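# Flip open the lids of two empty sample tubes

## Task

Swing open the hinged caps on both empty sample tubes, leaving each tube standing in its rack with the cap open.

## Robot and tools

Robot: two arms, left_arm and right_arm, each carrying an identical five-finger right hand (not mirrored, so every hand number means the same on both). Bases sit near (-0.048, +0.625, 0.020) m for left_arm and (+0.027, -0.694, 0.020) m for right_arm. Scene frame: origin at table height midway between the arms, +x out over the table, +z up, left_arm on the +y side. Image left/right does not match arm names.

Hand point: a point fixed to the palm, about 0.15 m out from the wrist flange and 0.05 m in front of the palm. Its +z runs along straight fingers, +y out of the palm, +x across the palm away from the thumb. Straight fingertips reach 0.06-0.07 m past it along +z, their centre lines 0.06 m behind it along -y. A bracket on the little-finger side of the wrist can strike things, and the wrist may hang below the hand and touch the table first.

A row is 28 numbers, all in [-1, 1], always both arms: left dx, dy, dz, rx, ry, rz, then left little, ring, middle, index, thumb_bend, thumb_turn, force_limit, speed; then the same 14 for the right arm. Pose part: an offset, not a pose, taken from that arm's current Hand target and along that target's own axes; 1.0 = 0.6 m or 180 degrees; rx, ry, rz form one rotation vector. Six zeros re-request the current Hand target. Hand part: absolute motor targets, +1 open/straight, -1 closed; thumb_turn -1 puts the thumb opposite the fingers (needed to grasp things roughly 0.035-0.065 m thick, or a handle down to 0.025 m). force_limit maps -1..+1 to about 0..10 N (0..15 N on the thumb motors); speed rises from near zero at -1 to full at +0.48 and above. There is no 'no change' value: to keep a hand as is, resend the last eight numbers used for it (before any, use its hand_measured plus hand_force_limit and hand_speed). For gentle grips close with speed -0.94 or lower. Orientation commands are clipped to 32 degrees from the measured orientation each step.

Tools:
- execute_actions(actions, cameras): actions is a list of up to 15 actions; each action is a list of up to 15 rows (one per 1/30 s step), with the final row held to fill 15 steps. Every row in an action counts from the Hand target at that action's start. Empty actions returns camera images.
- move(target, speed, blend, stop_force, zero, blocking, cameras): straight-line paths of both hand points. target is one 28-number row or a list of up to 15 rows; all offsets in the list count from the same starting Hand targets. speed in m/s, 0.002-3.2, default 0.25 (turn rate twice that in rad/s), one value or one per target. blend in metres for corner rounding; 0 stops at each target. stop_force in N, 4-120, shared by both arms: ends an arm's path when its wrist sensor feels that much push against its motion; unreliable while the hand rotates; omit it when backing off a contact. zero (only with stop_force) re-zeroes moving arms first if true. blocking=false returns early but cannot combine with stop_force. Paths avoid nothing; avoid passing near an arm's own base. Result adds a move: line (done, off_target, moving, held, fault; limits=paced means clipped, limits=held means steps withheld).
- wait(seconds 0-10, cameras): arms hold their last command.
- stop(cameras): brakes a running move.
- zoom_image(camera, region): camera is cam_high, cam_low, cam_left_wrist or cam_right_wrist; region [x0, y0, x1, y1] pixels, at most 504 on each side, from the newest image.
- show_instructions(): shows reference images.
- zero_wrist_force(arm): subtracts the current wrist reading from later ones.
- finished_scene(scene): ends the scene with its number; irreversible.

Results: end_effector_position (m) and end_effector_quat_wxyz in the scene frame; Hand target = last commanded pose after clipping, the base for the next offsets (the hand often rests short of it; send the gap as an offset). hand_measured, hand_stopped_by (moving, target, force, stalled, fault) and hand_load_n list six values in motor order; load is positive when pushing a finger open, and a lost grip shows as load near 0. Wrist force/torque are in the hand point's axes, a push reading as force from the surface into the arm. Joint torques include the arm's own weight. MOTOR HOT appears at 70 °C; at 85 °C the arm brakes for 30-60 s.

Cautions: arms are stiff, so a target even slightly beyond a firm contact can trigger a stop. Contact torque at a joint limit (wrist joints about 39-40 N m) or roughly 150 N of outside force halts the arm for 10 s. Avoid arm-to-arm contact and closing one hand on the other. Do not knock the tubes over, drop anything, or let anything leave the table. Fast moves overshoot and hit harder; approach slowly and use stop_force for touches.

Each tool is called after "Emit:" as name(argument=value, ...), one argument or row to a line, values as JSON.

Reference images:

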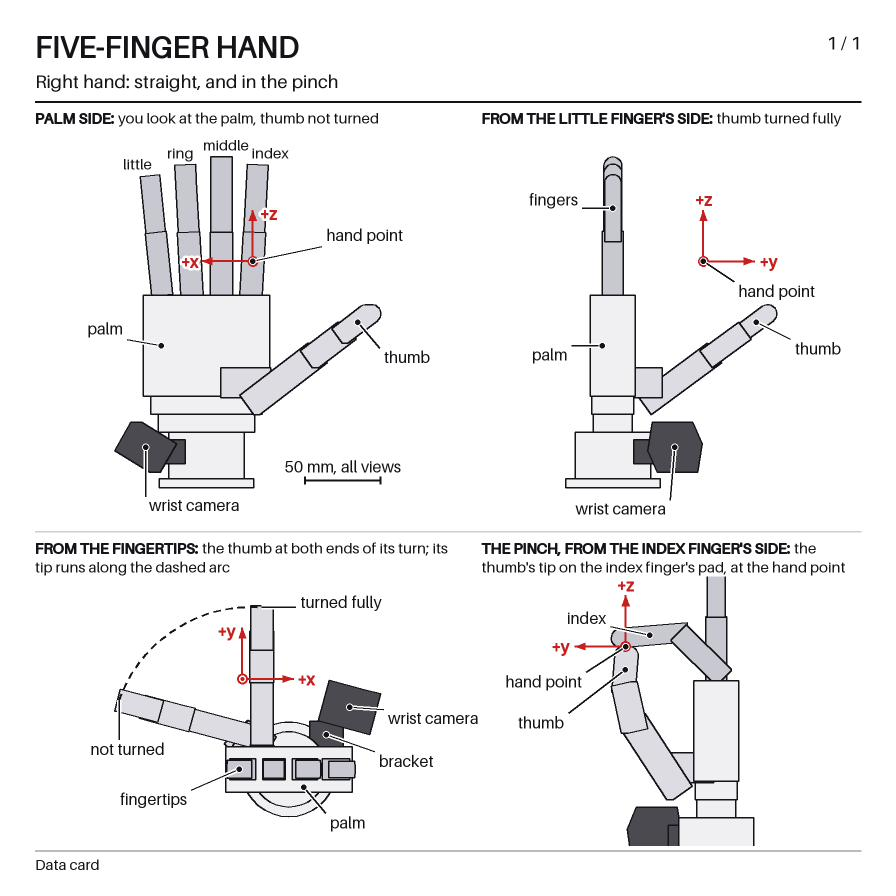

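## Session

Emit:
execute_actions(
  actions=[],
  cameras=["cam_high","cam_low"],
)

Scene clock: 0.00 s.
left_arm: end_effector_position=(+0.0279, +1.2200, +0.6224) hand_measured=(+1.000, +1.000, +1.000, +1.000, +1.000, +1.000) hand_load_n=(+0.0, +0.0, +0.0, +0.0, +0.0, +0.0) hand_stopped_by=(target, target, target, target, target, target) hand_force_limit=0.00 hand_speed=-0.80 end_effector_quat_wxyz=(+0.075, -0.632, +0.771, -0.015) | right_arm: end_effector_position=(+0.0937, -1.2424, +0.6199) hand_measured=(+1.000, +1.000, +1.000, +1.000, +1.000, +1.000) hand_load_n=(+0.0, +0.0, +0.0, +0.0, +0.0, +0.0) hand_stopped_by=(target, target, target, target, target, target) hand_force_limit=0.00 hand_speed=-0.80 end_effector_quat_wxyz=(-0.006, +0.697, +0.716, -0.033)
Joint positions: left_arm=[1.104 -1.459 1.289 1.613 1.655 -1.879] | right_arm=[-1.912 -1.518 1.373 1.663 1.611 -1.907]
Joint velocities: within noise
Joint torques (N m): no reading
Motor temperatures (°C): left_arm=[33 31 35 32 32 37] | right_arm=[30 30 26 37 36 35]
Wrist force (N): no reading
Wrist torque (N m): no reading
Wrist force, peak (N): no reading
Hand target: left_arm +0.0279, +1.2200, +0.6224; +0.075, -0.632, +0.771, -0.015 | right_arm +0.0937, -1.2424, +0.6199; -0.006, +0.697, +0.716, -0.033
Images, in order (width x height): cam_high 896x504, cam_low 896x504.

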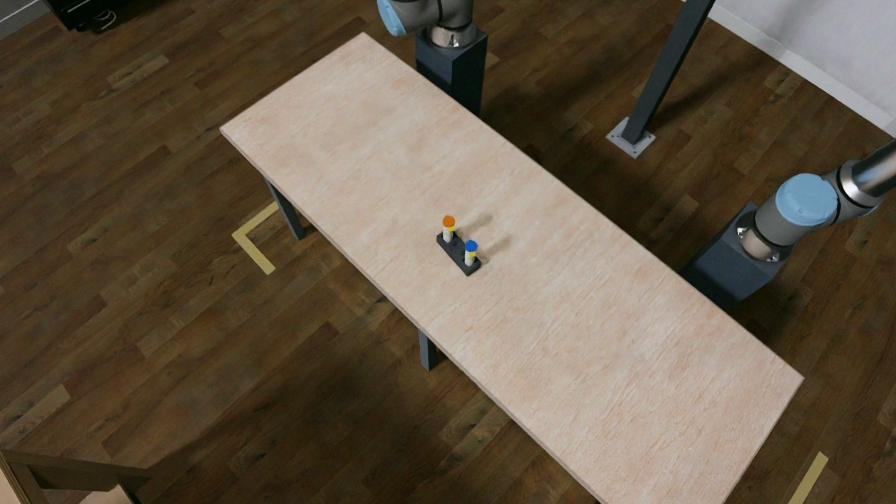

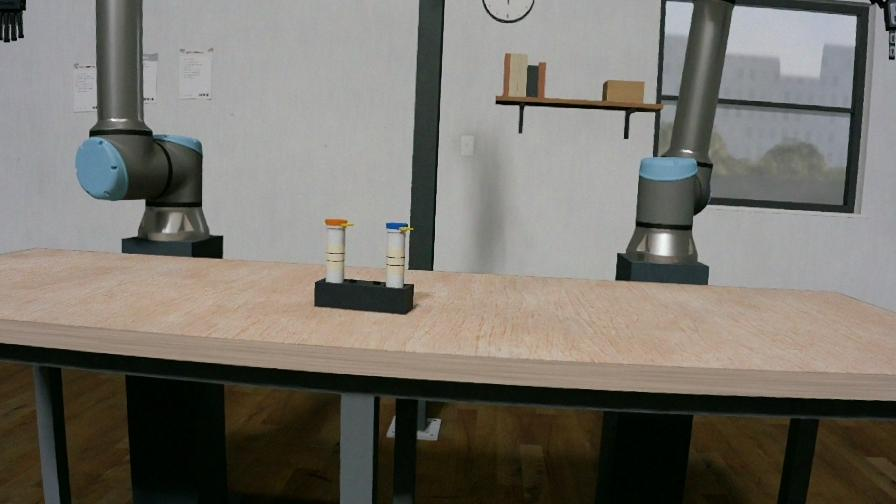

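Emit:
zoom_image(
  camera="cam_high",
  region=[410, 190, 520, 290],
)

Emit:
zoom_image(
  camera="cam_low",
  region=[300, 200, 440, 325],
)

Scaled by 4.582 from the camera's 896x504 image, which has a finer 1280x720 frame.

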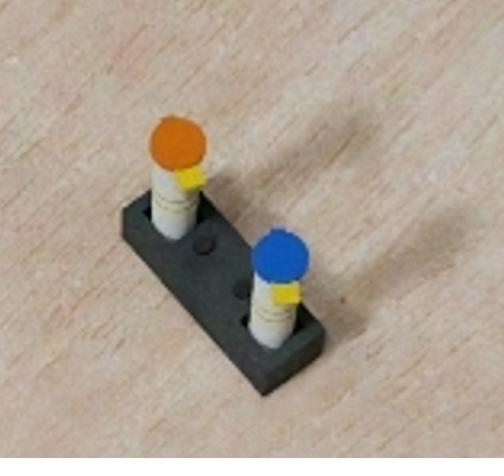

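Scaled by 3.600 from the camera's 896x504 image, which has a finer 1280x720 frame.

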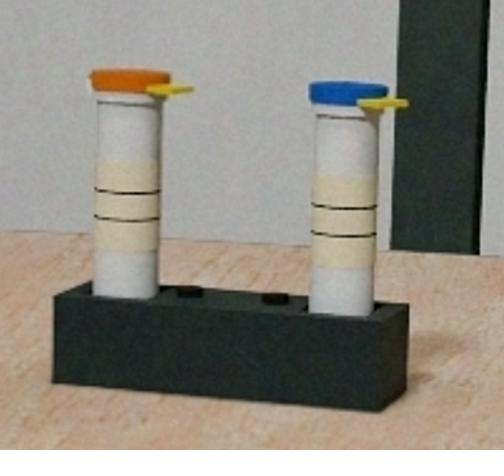

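Emit:
zoom_image(
  camera="cam_high",
  region=[435, 208, 465, 238],
)

Emit:
zoom_image(
  camera="cam_high",
  region=[457, 234, 487, 264],
)

Emit:
zoom_image(
  camera="cam_low",
  region=[318, 212, 362, 256],
)

Emit:
zoom_image(
  camera="cam_low",
  region=[378, 212, 422, 256],
)

Scaled by 16.800 from the camera's 896x504 image, which has a finer 1280x720 frame.

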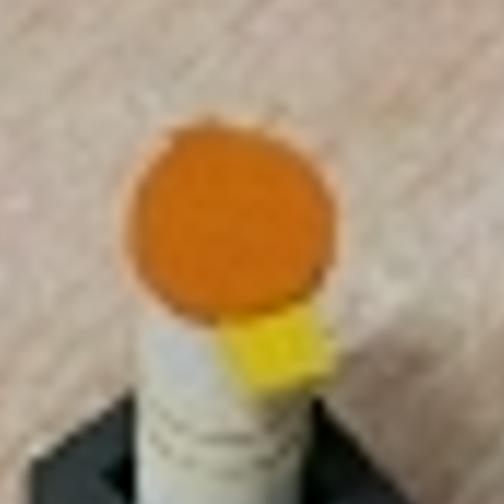

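Scaled by 16.800 from the camera's 896x504 image, which has a finer 1280x720 frame.

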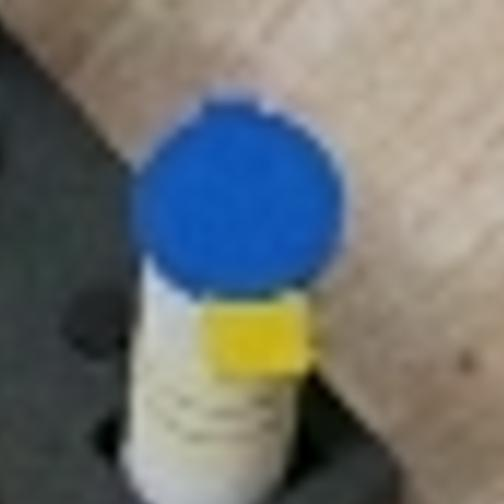

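Scaled by 11.455 from the camera's 896x504 image, which has a finer 1280x720 frame.

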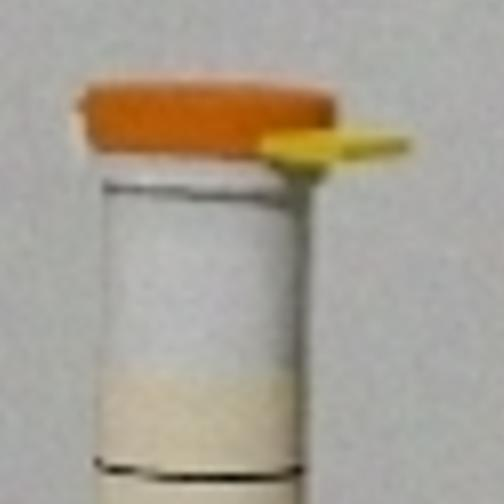

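Scaled by 11.455 from the camera's 896x504 image, which has a finer 1280x720 frame.

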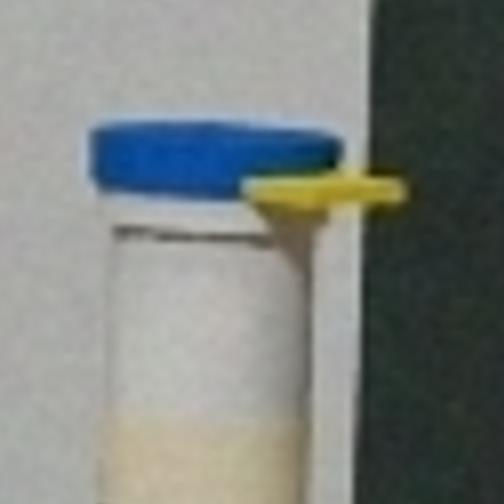

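Emit:
move(
  target=[0.671,-0.761,0.227,0.0994,0.1479,0.2496,-1,-1,-1,1,1,-0.3,0,0,0.889,0.793,0.123,0,0,-0.5,1,1,1,1,1,1,0,-0.8],
  speed=0.4,
)

Scene clock: 217.33 s.
left_arm: end_effector_position=(+0.4142, +0.7453, +0.5029) hand_measured=(-1.000, -1.000, -1.000, +1.000, +1.000, -0.300) hand_load_n=(+0.0, +0.0, +0.0, +0.0, +0.0, +0.0) hand_stopped_by=(target, target, target, target, target, target) hand_force_limit=0.00 hand_speed=0.00 end_effector_quat_wxyz=(-0.005, -0.255, +0.936, -0.242) | right_arm: end_effector_position=(+0.5500, -0.7007, +0.5000) hand_measured=(+1.000, +1.000, +1.000, +1.000, +1.000, +1.000) hand_load_n=(+0.0, +0.0, +0.0, +0.0, +0.0, +0.0) hand_stopped_by=(target, target, target, target, target, target) hand_force_limit=0.00 hand_speed=-0.80 end_effector_quat_wxyz=(-0.027, -0.013, +0.999, -0.019)
Joint positions: left_arm=[0.051 -1.594 1.645 1.401 2.047 -2.114] | right_arm=[-0.491 -1.52 1.599 1.522 1.63 -2.054]
Joint torques (N m): left_arm=[-7.28 -23.12 -45.64 1.51 4.38 -3.4] | right_arm=[10.26 -26.81 -50.4 6.43 2.42 2.52]
Wrist force (N): left_arm=[-0.3 0.2 -0.6] | right_arm=[-0.3 0.1 -0.1]
Wrist torque (N m): left_arm=[0.05 0.09 0.12] | right_arm=[-0.01 0.06 -0.14]
Wrist force, peak (N): left_arm=[-1.1 1.0 -0.2] | right_arm=[-1.3 1.8 -0.4]
Hand target: left_arm +0.4143, +0.7452, +0.5029; -0.005, -0.255, +0.936, -0.242 | right_arm +0.5501, -0.7005, +0.5000; -0.027, -0.013, +0.999, -0.019
Off the commanded pose: left_arm 0.000 m, 0 deg | right_arm 0.000 m, 0 deg.
move: done

Emit:
move(
  target=[-0.2275,-0.7523,0.7325,0.0994,0.1479,0.2496,-1,-1,-1,1,1,-0.3,0,0,0.0275,0.974,0.5488,0.2225,-0.2346,-0.4478,1,1,1,1,1,1,0,-0.8],
  speed=0.4,
  cameras=["all"],
)

Scene clock: 239.60 s.
left_arm: end_effector_position=(+0.7998, +0.2700, +0.3003) hand_measured=(-1.000, -1.000, -1.000, +1.000, +1.000, -0.300) hand_load_n=(+0.0, +0.0, +0.0, +0.0, +0.0, +0.0) hand_stopped_by=(target, target, target, target, target, target) hand_force_limit=0.00 hand_speed=0.00 end_effector_quat_wxyz=(-0.084, +0.180, +0.888, -0.414) | right_arm: end_effector_position=(+0.4999, -0.1301, +0.1504) hand_measured=(+1.000, +1.000, +1.000, +1.000, +1.000, +1.000) hand_load_n=(+0.0, +0.0, +0.0, +0.0, +0.0, -0.5) hand_stopped_by=(target, target, target, target, target, target) hand_force_limit=0.00 hand_speed=-0.80 end_effector_quat_wxyz=(-0.298, +0.641, -0.641, +0.298)
Joint positions: left_arm=[-0.373 -0.757 0.938 1.384 2.443 -1.579] | right_arm=[0.729 -1.215 1.826 0.25 2.126 -2.591]
Joint torques (N m): left_arm=[-8.16 -84.77 -44.16 8.86 4.77 2.92] | right_arm=[9.98 -45.72 -44.81 -0.1 3.33 -2.56]
Wrist force (N): left_arm=[-0.4 0.2 0.3] | right_arm=[0.2 0.3 -0.7]
Wrist torque (N m): left_arm=[0.04 0.06 0.07] | right_arm=[0.13 0.08 0.17]
Wrist force, peak (N): left_arm=[-1.6 0.3 1.1] | right_arm=[-1.1 1.2 -0.5]
Hand target: left_arm +0.7999, +0.2700, +0.3003; -0.084, +0.180, +0.888, -0.414 | right_arm +0.4999, -0.1300, +0.1504; -0.298, +0.641, -0.641, +0.298
Off the commanded pose: left_arm 0.000 m, 0 deg | right_arm 0.000 m, 0 deg.
move: done
camera_calibration:
cam_left_wrist: T_world_to_cam=[[-0.0278513, 0.64037, -0.767561, 0.0837711], [0.976575, 0.181329, 0.115846, -0.861998], [0.213365, -0.746355, -0.63042, 0.335628], [0, 0, 0, 1]] pos_world=[0.772528, 0.353159, 0.375745]
cam_right_wrist: T_world_to_cam=[[-0.665161, -0.25208, -0.702863, 0.396047], [-0.537809, 0.814725, 0.216762, 0.342582], [0.517998, 0.522187, -0.677494, 0.0232937], [0, 0, 0, 1]] pos_world=[0.435612, -0.191438, 0.219889]

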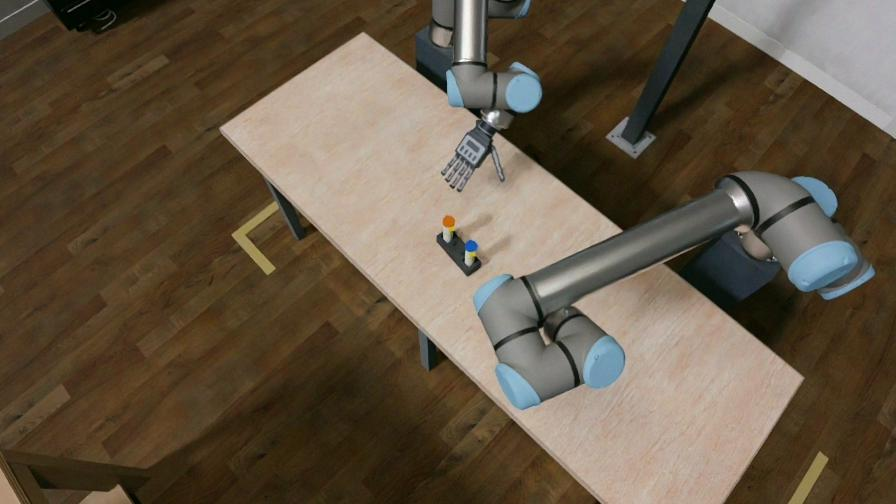

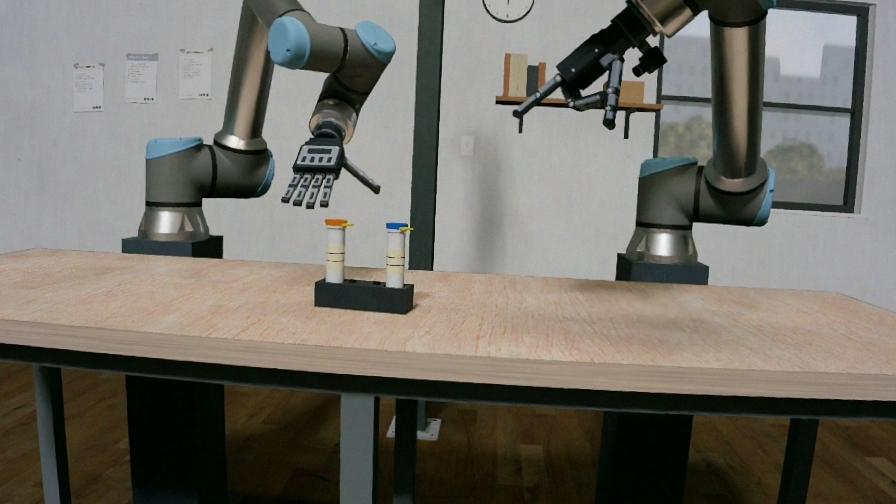

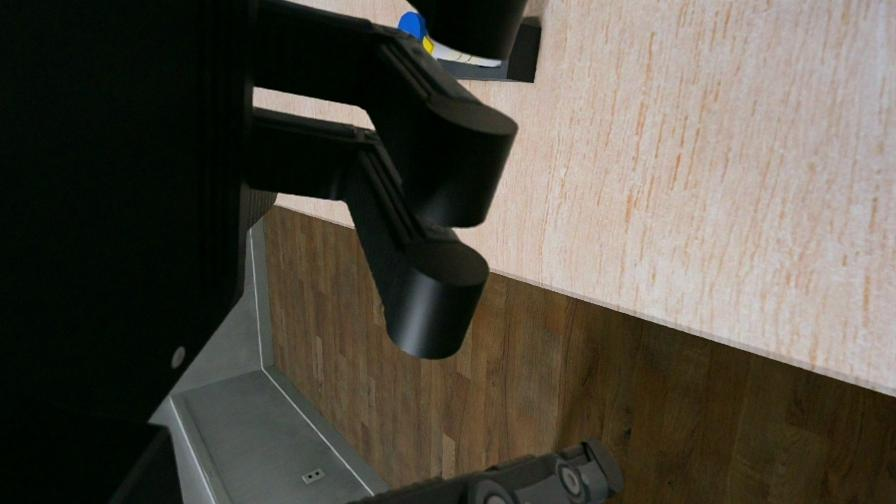

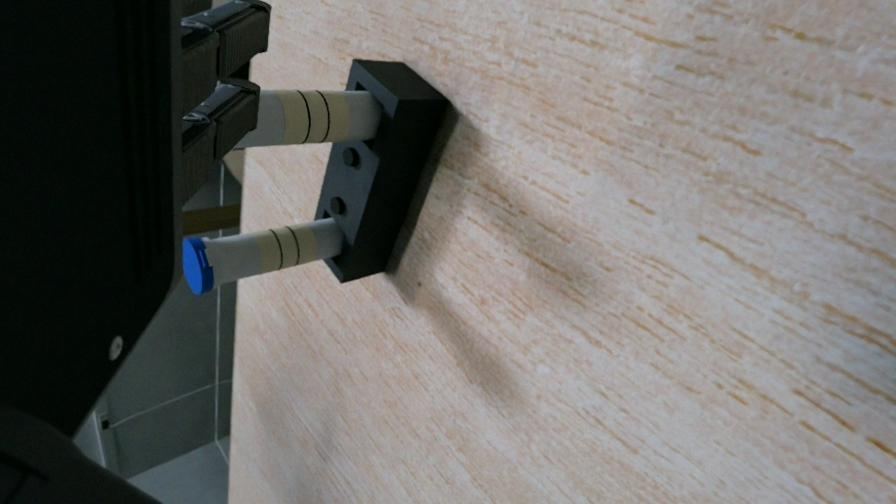

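Emit:
move(
  target=[-0.1769,0.0323,0.4705,0,0,0,1,-1,-1,-1,1,-0.3,0,0,-0.0917,0.0873,0.0733,0,0,0,1,1,1,1,1,1,0,-0.8],
  speed=0.15,
  cameras=["cam_high","cam_low"],
)

Emit:
zoom_image(
  camera="cam_high",
  region=[410, 190, 520, 290],
)

Emit:
zoom_image(
  camera="cam_low",
  region=[290, 180, 440, 320],
)

Scene clock: 319.67 s.
left_arm: end_effector_position=(+0.8181, +0.0411, +0.1041) hand_measured=(+1.000, -1.000, -1.000, -1.000, +1.000, -0.300) hand_load_n=(+0.0, +0.0, +0.0, +0.0, +0.0, +0.0) hand_stopped_by=(target, target, target, target, target, target) hand_force_limit=0.00 hand_speed=0.00 end_effector_quat_wxyz=(-0.084, +0.180, +0.888, -0.414) | right_arm: end_effector_position=(+0.4998, -0.0750, +0.0820) hand_measured=(+1.000, +1.000, +1.000, +1.000, +1.000, +1.000) hand_load_n=(+0.0, +0.0, +0.0, +0.0, +0.0, +0.0) hand_stopped_by=(target, target, target, target, target, target) hand_force_limit=0.00 hand_speed=-0.80 end_effector_quat_wxyz=(-0.298, +0.641, -0.641, +0.298)
Joint positions: left_arm=[-0.578 -0.488 0.729 1.086 2.418 -1.891] | right_arm=[0.791 -1.073 1.761 0.203 2.167 -2.534]
Joint torques (N m): left_arm=[-9.6 -96.39 -43.9 1.22 -2.18 -3.06] | right_arm=[11.32 -55.37 -43.46 0.04 3.24 2.71]
Wrist force (N): left_arm=[0.3 0.2 -0.2] | right_arm=[0.2 0.6 -0.7]
Wrist torque (N m): left_arm=[0.06 0.02 0.20] | right_arm=[0.20 0.08 0.02]
Wrist force, peak (N): left_arm=[-0.5 0.2 0.9] | right_arm=[0.7 0.8 -0.9]
Hand target: left_arm +0.8182, +0.0409, +0.1040; -0.084, +0.180, +0.888, -0.414 | right_arm +0.4998, -0.0750, +0.0820; -0.298, +0.641, -0.641, +0.298
Off the commanded pose: left_arm 0.000 m, 0 deg | right_arm 0.000 m, 0 deg.
move: done
Images, in order (width x height): cam_high 896x504, cam_low 896x504.

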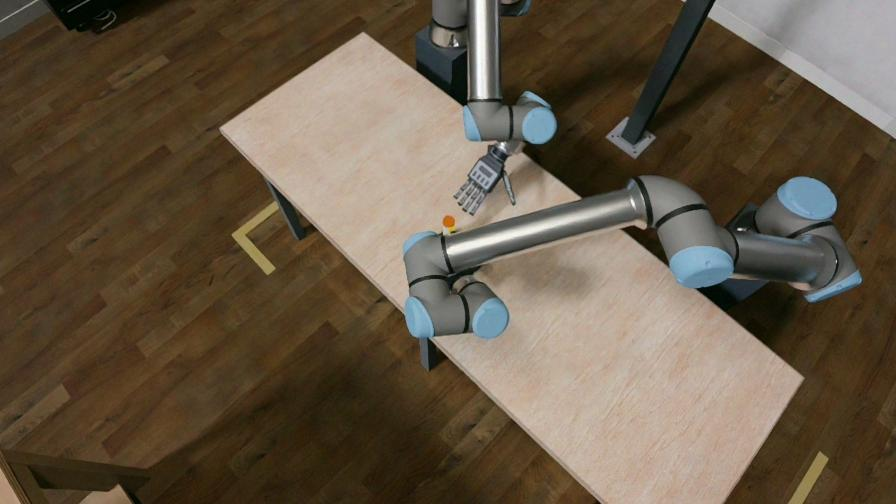

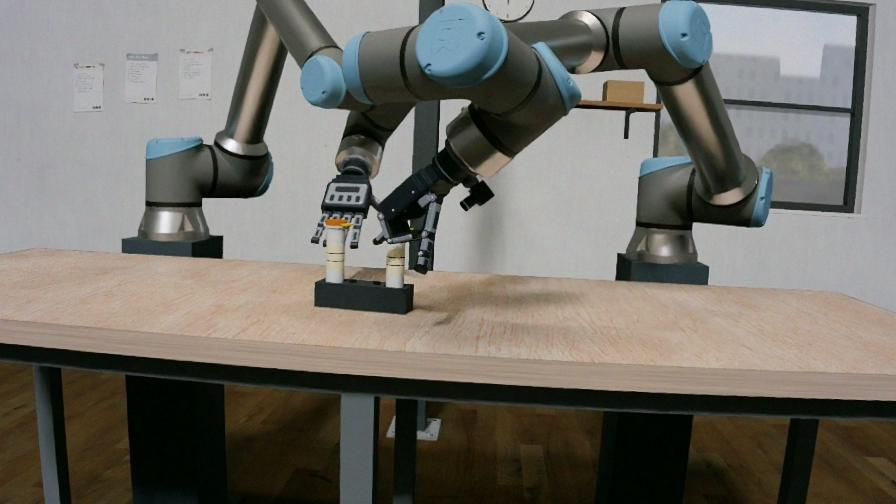

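Scaled by 4.582 from the camera's 896x504 image, which has a finer 1280x720 frame.

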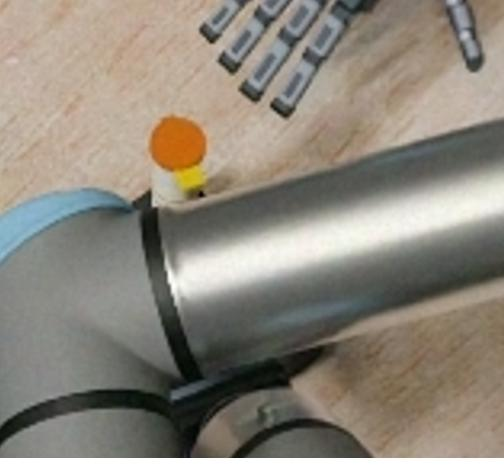

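Scaled by 3.360 from the camera's 896x504 image, which has a finer 1280x720 frame.

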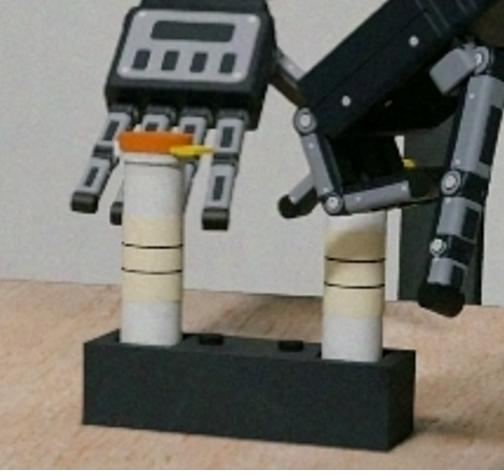

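Emit:
execute_actions(
  actions=[],
  cameras=["cam_left_wrist","cam_right_wrist"],
)

Scene clock: 330.40 s.
left_arm: end_effector_position=(+0.8182, +0.0409, +0.1040) hand_measured=(+1.000, -1.000, -1.000, -1.000, +1.000, -0.300) hand_load_n=(+0.0, +0.0, +0.0, +0.5, +0.0, +0.0) hand_stopped_by=(target, target, target, target, target, target) hand_force_limit=0.00 hand_speed=0.00 end_effector_quat_wxyz=(-0.084, +0.180, +0.888, -0.414) | right_arm: end_effector_position=(+0.4998, -0.0750, +0.0820) hand_measured=(+1.000, +1.000, +1.000, +1.000, +1.000, +1.000) hand_load_n=(+0.0, +0.0, +0.0, +0.0, +0.0, +0.0) hand_stopped_by=(target, target, target, target, target, target) hand_force_limit=0.00 hand_speed=-0.80 end_effector_quat_wxyz=(-0.298, +0.641, -0.641, +0.298)
Joint positions: left_arm=[-0.578 -0.487 0.729 1.086 2.418 -1.891] | right_arm=[0.791 -1.073 1.761 0.203 2.167 -2.534]
Joint velocities: within noise
Joint torques (N m): left_arm=[-8.7 -94.98 -45.17 1.15 -2.16 -3.29] | right_arm=[10.13 -53.46 -42.77 -0.01 3.27 2.93]
Motor temperatures (°C): left_arm=[32 31 34 32 32 37] | right_arm=[29 29 26 36 36 34]
Wrist force (N): left_arm=[0.3 0.1 -0.2] | right_arm=[0.0 0.5 -0.8]
Wrist torque (N m): left_arm=[0.03 0.01 0.20] | right_arm=[0.18 0.10 0.00]
Wrist force, peak (N): left_arm=[0.0 0.4 -0.5] | right_arm=[0.2 0.9 -0.9]
Hand target: left_arm +0.8182, +0.0409, +0.1040; -0.084, +0.180, +0.888, -0.414 | right_arm +0.4998, -0.0750, +0.0820; -0.298, +0.641, -0.641, +0.298
Off the commanded pose: left_arm 0.000 m, 0 deg | right_arm 0.000 m, 0 deg.
camera_calibration:
cam_left_wrist: T_world_to_cam=[[-0.0278021, 0.640384, -0.767552, 0.0802779], [0.976618, 0.181151, 0.115763, -0.815681], [0.213175, -0.746386, -0.630447, 0.0371199], [0, 0, 0, 1]] pos_world=[0.790928, 0.124058, 0.179445]
cam_right_wrist: T_world_to_cam=[[-0.665023, -0.252251, -0.702932, 0.361652], [-0.538042, 0.814585, 0.216707, 0.312575], [0.517934, 0.522322, -0.67744, -0.0517983], [0, 0, 0, 1]] pos_world=[0.435514, -0.136337, 0.15139]
Images, in order (width x height): cam_left_wrist 896x504, cam_right_wrist 896x504.

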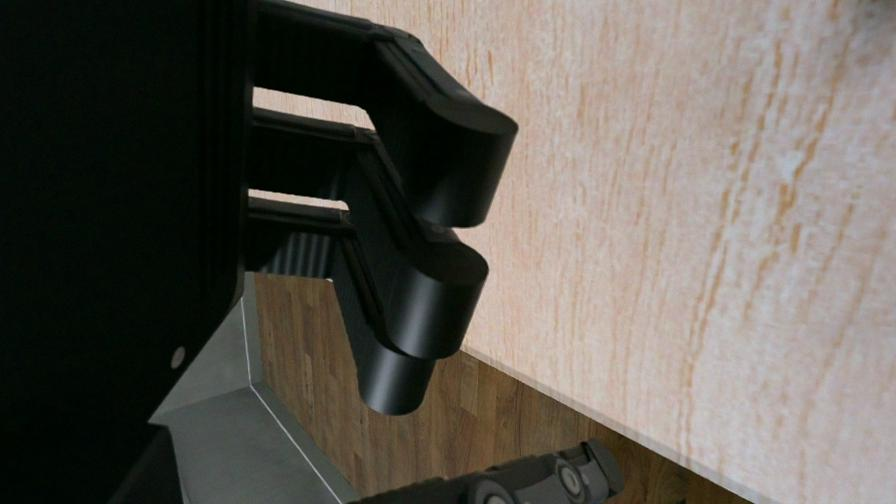

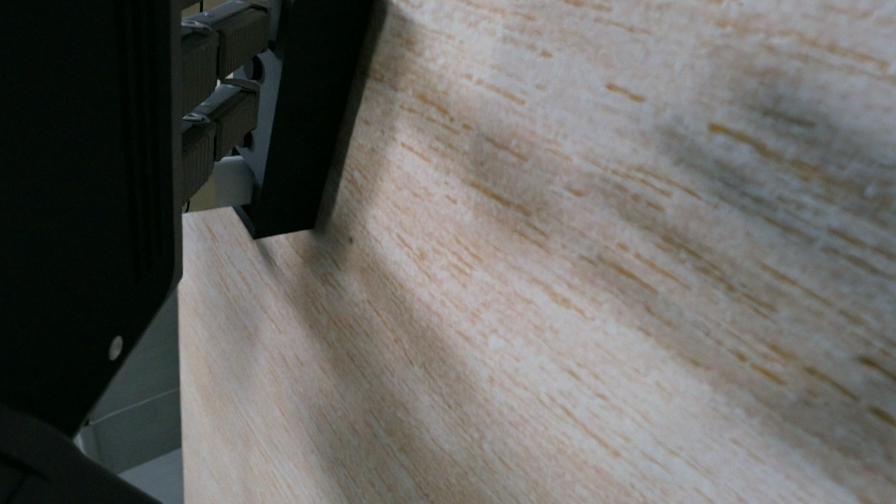

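Emit:
move(
  target=[0.0562,0.0170,-0.0203,0,-0.0553,-0.0464,1,-1,-1,-1,1,-0.3,0,0,-0.0025,-0.0568,0.0677,0,0,0,1,1,1,1,1,1,0,-0.8],
  speed=0.08,
  cameras=["cam_high","cam_low"],
)

Emit:
zoom_image(
  camera="cam_high",
  region=[410, 190, 520, 290],
)

Emit:
zoom_image(
  camera="cam_low",
  region=[290, 190, 420, 320],
)

Scene clock: 370.50 s.
left_arm: end_effector_position=(+0.7934, +0.0687, +0.1040) hand_measured=(+1.000, -1.000, -1.000, -1.000, +1.000, -0.300) hand_load_n=(+0.0, +0.5, +0.0, +0.0, +0.0, +0.0) hand_stopped_by=(target, target, target, target, target, target) hand_force_limit=0.00 hand_speed=0.00 end_effector_quat_wxyz=(-0.037, +0.079, +0.903, -0.421) | right_arm: end_effector_position=(+0.5528, -0.0735, +0.0819) hand_measured=(+1.000, +1.000, +1.000, +1.000, +1.000, +1.000) hand_load_n=(+0.0, -0.5, +0.0, +0.0, +0.0, +0.0) hand_stopped_by=(target, target, target, target, target, target) hand_force_limit=0.00 hand_speed=-0.80 end_effector_quat_wxyz=(-0.298, +0.641, -0.641, +0.298)
Joint positions: left_arm=[-0.589 -0.668 1.032 0.731 2.333 -2.213] | right_arm=[0.735 -1.041 1.703 0.202 2.131 -2.585]
Joint torques (N m): left_arm=[-8.16 -106.16 -30.4 -0.09 -2.24 -3.38] | right_arm=[-8.63 -57.06 -43.68 3.84 -1.15 -2.86]
Wrist force (N): left_arm=[0.0 0.1 -0.1] | right_arm=[-0.1 0.6 -0.7]
Wrist torque (N m): left_arm=[0.05 0.07 0.19] | right_arm=[0.17 0.10 0.14]
Wrist force, peak (N): left_arm=[0.2 0.6 -0.3] | right_arm=[-0.1 1.1 -0.8]
Hand target: left_arm +0.7933, +0.0687, +0.1040; -0.037, +0.079, +0.903, -0.421 | right_arm +0.5528, -0.0735, +0.0819; -0.298, +0.641, -0.641, +0.298
Off the commanded pose: left_arm 0.000 m, 0 deg | right_arm 0.000 m, 0 deg.
move: done
Images, in order (width x height): cam_high 896x504, cam_low 896x504.

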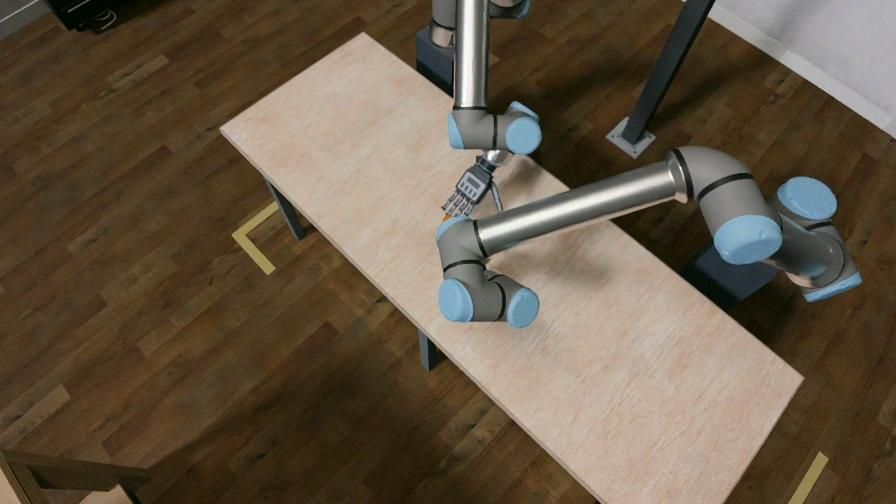

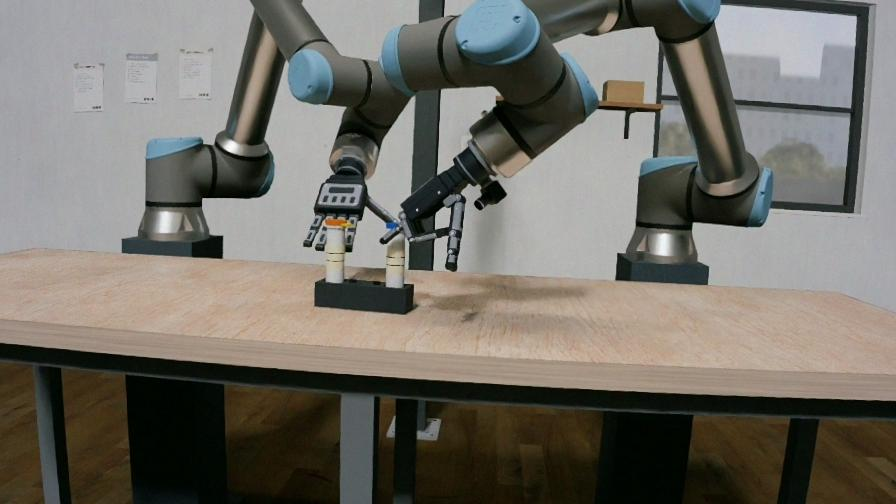

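Scaled by 4.582 from the camera's 896x504 image, which has a finer 1280x720 frame.

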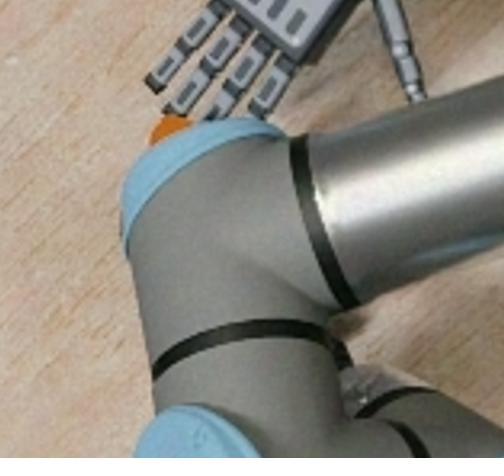

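Scaled by 3.877 from the camera's 896x504 image, which has a finer 1280x720 frame.

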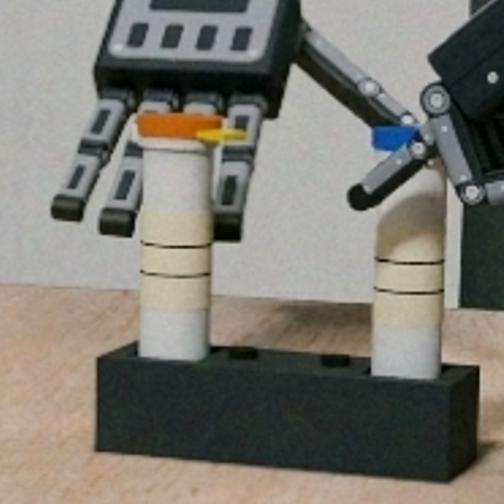

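Emit:
move(
  target=[0.0068,-0.1461,-0.2565,0,0,0,1,-1,-1,-1,1,-0.3,0,0,0.1608,0.0529,-0.1358,0,-0.117,-0.0982,1,1,1,1,1,1,0,-0.8],
  speed=0.2,
)

Scene clock: 435.90 s.
left_arm: end_effector_position=(+0.7999, +0.1300, +0.2700) hand_measured=(+1.000, -1.000, -1.000, -1.000, +1.000, -0.300) hand_load_n=(+0.0, +0.5, -0.5, +0.0, +0.0, +0.0) hand_stopped_by=(target, target, target, target, target, target) hand_force_limit=0.00 hand_speed=0.00 end_effector_quat_wxyz=(-0.037, +0.079, +0.903, -0.421) | right_arm: end_effector_position=(+0.4701, -0.1699, +0.1101) hand_measured=(+1.000, +1.000, +1.000, +1.000, +1.000, +1.000) hand_load_n=(+0.0, +0.0, +0.0, +0.0, +0.0, -0.5) hand_stopped_by=(target, target, target, target, target, target) hand_force_limit=0.00 hand_speed=-0.80 end_effector_quat_wxyz=(-0.361, +0.775, -0.471, +0.219)
Joint positions: left_arm=[-0.528 -0.779 0.944 0.983 2.359 -2.136] | right_arm=[0.562 -1.339 2.059 -0.017 1.658 -3.067]
Joint torques (N m): left_arm=[9.67 -104.04 -45.04 7.34 4.95 2.93] | right_arm=[-8.98 -69 -21.04 -0.63 -2.42 -3.01]
Wrist force (N): left_arm=[0.0 0.6 0.2] | right_arm=[-0.1 0.7 -1.0]
Wrist torque (N m): left_arm=[0.09 0.05 0.08] | right_arm=[0.22 0.13 0.15]
Wrist force, peak (N): left_arm=[0.5 0.5 0.9] | right_arm=[0.6 0.8 -1.3]
Hand target: left_arm +0.7999, +0.1300, +0.2701; -0.037, +0.079, +0.903, -0.421 | right_arm +0.4701, -0.1700, +0.1101; -0.361, +0.775, -0.471, +0.219
Off the commanded pose: left_arm 0.000 m, 0 deg | right_arm 0.000 m, 0 deg.
move: done

Emit:
move(
  target=[0.4045,-0.0804,0.0701,0,-0.234,-0.1965,-1,-1,-1,1,1,-0.3,0,0,0.1222,-0.0624,0.1472,0,-0.117,-0.0982,1,1,1,1,1,1,0,-0.8],
  speed=0.2,
  cameras=["cam_high","cam_low"],
)

Scene clock: 482.83 s.
left_arm: end_effector_position=(+0.5500, +0.1096, +0.2800) hand_measured=(-1.000, -1.000, -1.000, +1.000, +1.000, -0.300) hand_load_n=(+0.0, +0.0, +0.0, +0.0, +0.0, -0.5) hand_stopped_by=(target, target, target, target, target, target) hand_force_limit=0.00 hand_speed=0.00 end_effector_quat_wxyz=(+0.162, -0.347, +0.837, -0.390) | right_arm: end_effector_position=(+0.5852, -0.1927, +0.0818) hand_measured=(+1.000, +1.000, +1.000, +1.000, +1.000, +1.000) hand_load_n=(+0.0, +0.0, +0.0, +0.0, +0.0, -0.5) hand_stopped_by=(target, target, target, target, target, target) hand_force_limit=0.00 hand_speed=-0.80 end_effector_quat_wxyz=(-0.403, +0.864, -0.273, +0.126)
Joint positions: left_arm=[-0.992 -1.335 1.707 0.341 1.388 -3.298] | right_arm=[0.292 -1.174 1.908 0.074 1.099 -3.584]
Joint torques (N m): left_arm=[-8.15 -65.9 -32.51 1.88 -3.91 -2.85] | right_arm=[-8.62 -46.01 -42.34 3.55 -2.68 -2.58]
Wrist force (N): left_arm=[-0.3 0.0 -0.4] | right_arm=[-0.3 0.6 -1.3]
Wrist torque (N m): left_arm=[0.06 0.10 0.20] | right_arm=[0.25 0.15 0.13]
Wrist force, peak (N): left_arm=[-0.1 0.9 -1.0] | right_arm=[-0.3 0.6 -1.3]
Hand target: left_arm +0.5500, +0.1096, +0.2800; +0.162, -0.347, +0.837, -0.390 | right_arm +0.5852, -0.1927, +0.0818; -0.403, +0.864, -0.273, +0.126
Off the commanded pose: left_arm 0.000 m, 0 deg | right_arm 0.000 m, 0 deg.
move: done
Images, in order (width x height): cam_high 896x504, cam_low 896x504.

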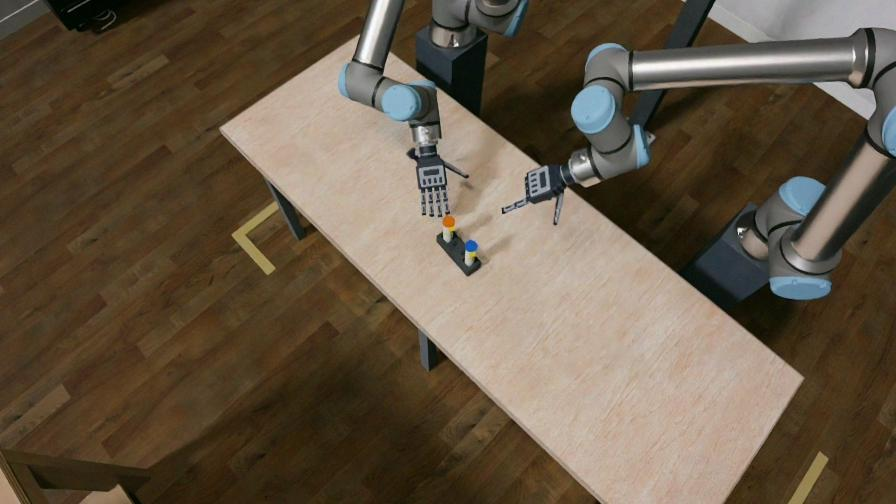

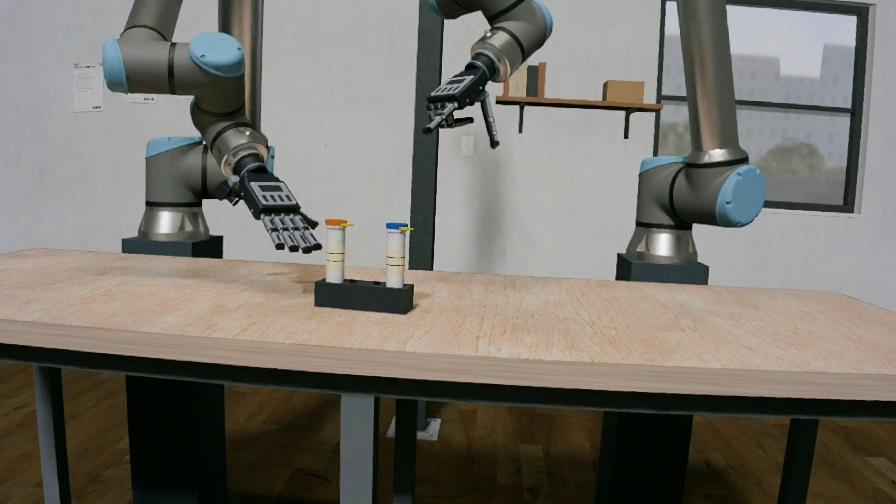

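Emit:
zoom_image(
  camera="cam_high",
  region=[400, 170, 510, 270],
)

Emit:
zoom_image(
  camera="cam_low",
  region=[250, 180, 420, 320],
)

Scaled by 4.582 from the camera's 896x504 image, which has a finer 1280x720 frame.

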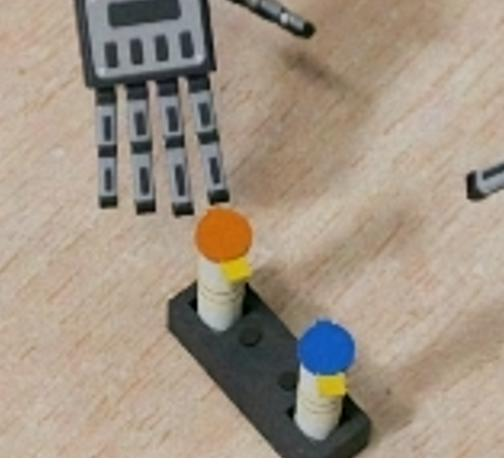

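Scaled by 2.965 from the camera's 896x504 image, which has a finer 1280x720 frame.

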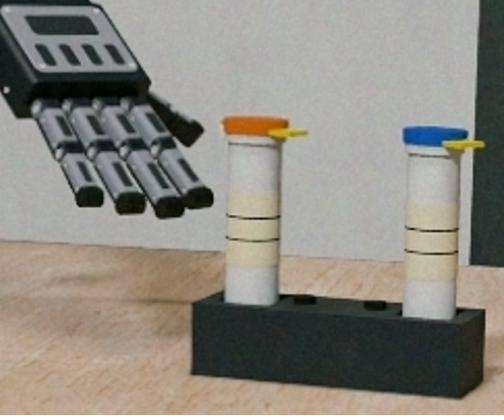

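Emit:
move(
  target=[0.0177,0.1512,0.2762,0,0,0,-1,-1,-1,1,1,-0.3,0,0,-0.0025,-0.03,0.0357,0,0,0,1,1,1,1,1,1,0,-0.8],
  speed=0.15,
)

Emit:
move(
  target=[0,0,0,0,0,0,-1,-1,-1,1,1,-0.3,0,0,0,-0.0268,0.0319,0,0,0,1,1,1,1,1,1,0,-0.8],
  speed=0.01,
  stop_force=5,
  cameras=["cam_high","cam_low"],
)

Emit:
zoom_image(
  camera="cam_high",
  region=[400, 170, 510, 270],
)

Emit:
zoom_image(
  camera="cam_low",
  region=[280, 180, 450, 320],
)

Scene clock: 518.40 s.
left_arm: end_effector_position=(+0.5909, +0.0537, +0.1042) hand_measured=(-1.000, -1.000, -1.000, +1.000, +1.000, -0.300) hand_load_n=(+0.0, +0.0, +0.5, +0.0, +0.0, +0.0) hand_stopped_by=(target, target, target, target, target, target) hand_force_limit=0.00 hand_speed=0.00 end_effector_quat_wxyz=(+0.162, -0.347, +0.837, -0.390) | right_arm: end_effector_position=(+0.6000, -0.1689, +0.0818) hand_measured=(+1.000, +1.000, +1.000, +1.000, +1.000, +1.000) hand_load_n=(+0.0, +0.0, +0.0, +0.0, +0.0, +0.0) hand_stopped_by=(target, target, target, target, target, target) hand_force_limit=0.00 hand_speed=-0.80 end_effector_quat_wxyz=(-0.403, +0.864, -0.273, +0.126)
Joint positions: left_arm=[-0.983 -1.094 1.714 0.092 1.395 -3.292] | right_arm=[0.322 -1.142 1.855 0.084 1.119 -3.56]
Joint torques (N m): left_arm=[11.98 -55.16 -40.43 -1.11 2.72 1.61] | right_arm=[10.01 -49.02 -42.71 3.45 1.79 2.73]
Wrist force (N): left_arm=[-0.6 0.6 0.1] | right_arm=[0.1 0.5 -0.4]
Wrist torque (N m): left_arm=[0.13 0.11 0.17] | right_arm=[0.17 0.09 -0.01]
Wrist force, peak (N): left_arm=[-0.7 0.5 -1.3] | right_arm=[0.1 0.7 -1.4]
Hand target: left_arm +0.5910, +0.0536, +0.1040; +0.162, -0.347, +0.837, -0.390 | right_arm +0.6000, -0.1689, +0.0818; -0.403, +0.864, -0.273, +0.126
Off the commanded pose: left_arm 0.000 m, 0 deg | right_arm 0.000 m, 0 deg.
move: done

Scene clock: 520.90 s.
left_arm: end_effector_position=(+0.5910, +0.0536, +0.1040) hand_measured=(-1.000, -1.000, -1.000, +1.000, +1.000, -0.300) hand_load_n=(+0.0, +0.0, +0.5, +0.0, -0.5, +0.0) hand_stopped_by=(target, target, target, target, target, target) hand_force_limit=0.00 hand_speed=0.00 end_effector_quat_wxyz=(+0.162, -0.347, +0.837, -0.390) | right_arm: end_effector_position=(+0.6075, -0.1583, +0.0818) hand_measured=(+1.000, +1.000, +1.000, +1.000, +1.000, +1.000) hand_load_n=(+0.0, +0.0, -1.5, -0.5, +0.0, +0.0) hand_stopped_by=(target, target, target, target, target, target) hand_force_limit=0.00 hand_speed=-0.80 end_effector_quat_wxyz=(-0.403, +0.864, -0.273, +0.126)
Joint positions: left_arm=[-0.983 -1.094 1.714 0.092 1.395 -3.292] | right_arm=[0.334 -1.126 1.829 0.09 1.128 -3.55]
Joint torques (N m): left_arm=[10.52 -57.99 -40.37 -1.08 2.62 1.56] | right_arm=[-5.3 -84.18 -21.28 -0.78 -3.88 -1.58]
Wrist force (N): left_arm=[-0.7 0.2 -0.1] | right_arm=[2.9 2.3 -5.1]
Wrist torque (N m): left_arm=[0.08 0.13 0.15] | right_arm=[0.33 0.30 0.19]
Wrist force, peak (N): left_arm=[-0.9 0.6 -0.4] | right_arm=[3.2 3.3 -8.5]
Hand target: left_arm +0.5910, +0.0536, +0.1040; +0.162, -0.347, +0.837, -0.390 | right_arm +0.6075, -0.1583, +0.0818; -0.403, +0.864, -0.273, +0.126 (not the last commanded pose)
Off the commanded pose: left_arm 0.000 m, 0 deg | right_arm 0.012 m, 0 deg.
move: contact (right_arm)
Images, in order (width x height): cam_high 896x504, cam_low 896x504.

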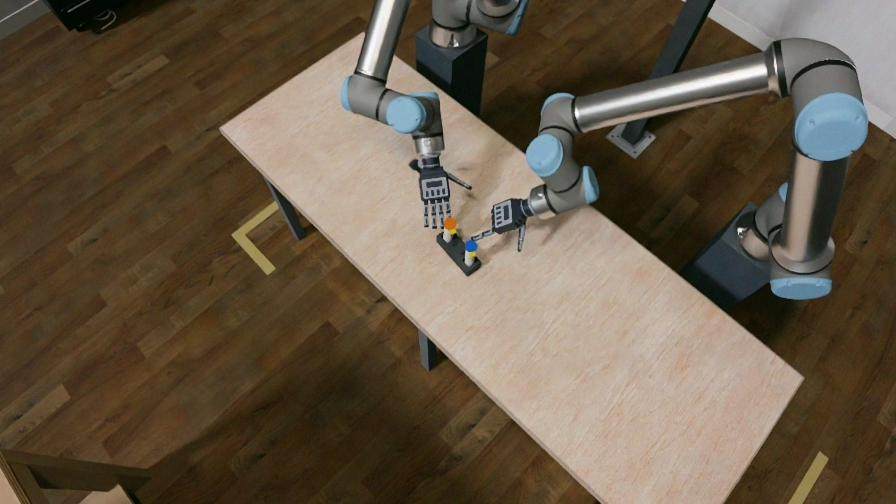

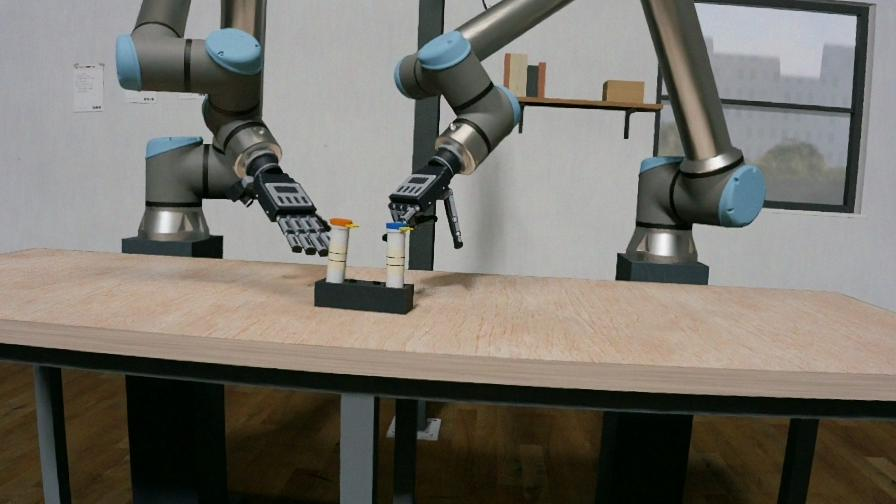

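Scaled by 4.582 from the camera's 896x504 image, which has a finer 1280x720 frame.

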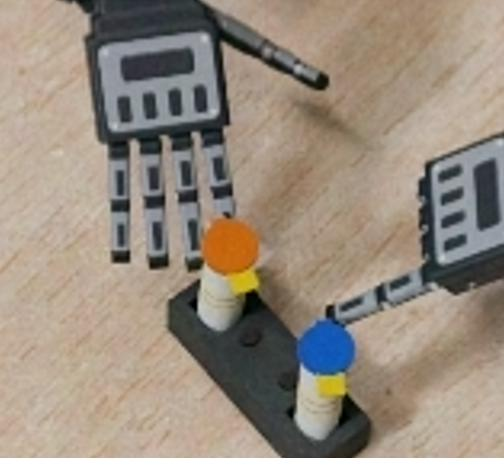

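Scaled by 2.965 from the camera's 896x504 image, which has a finer 1280x720 frame.

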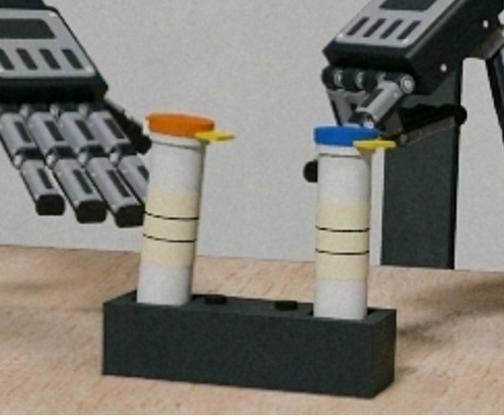

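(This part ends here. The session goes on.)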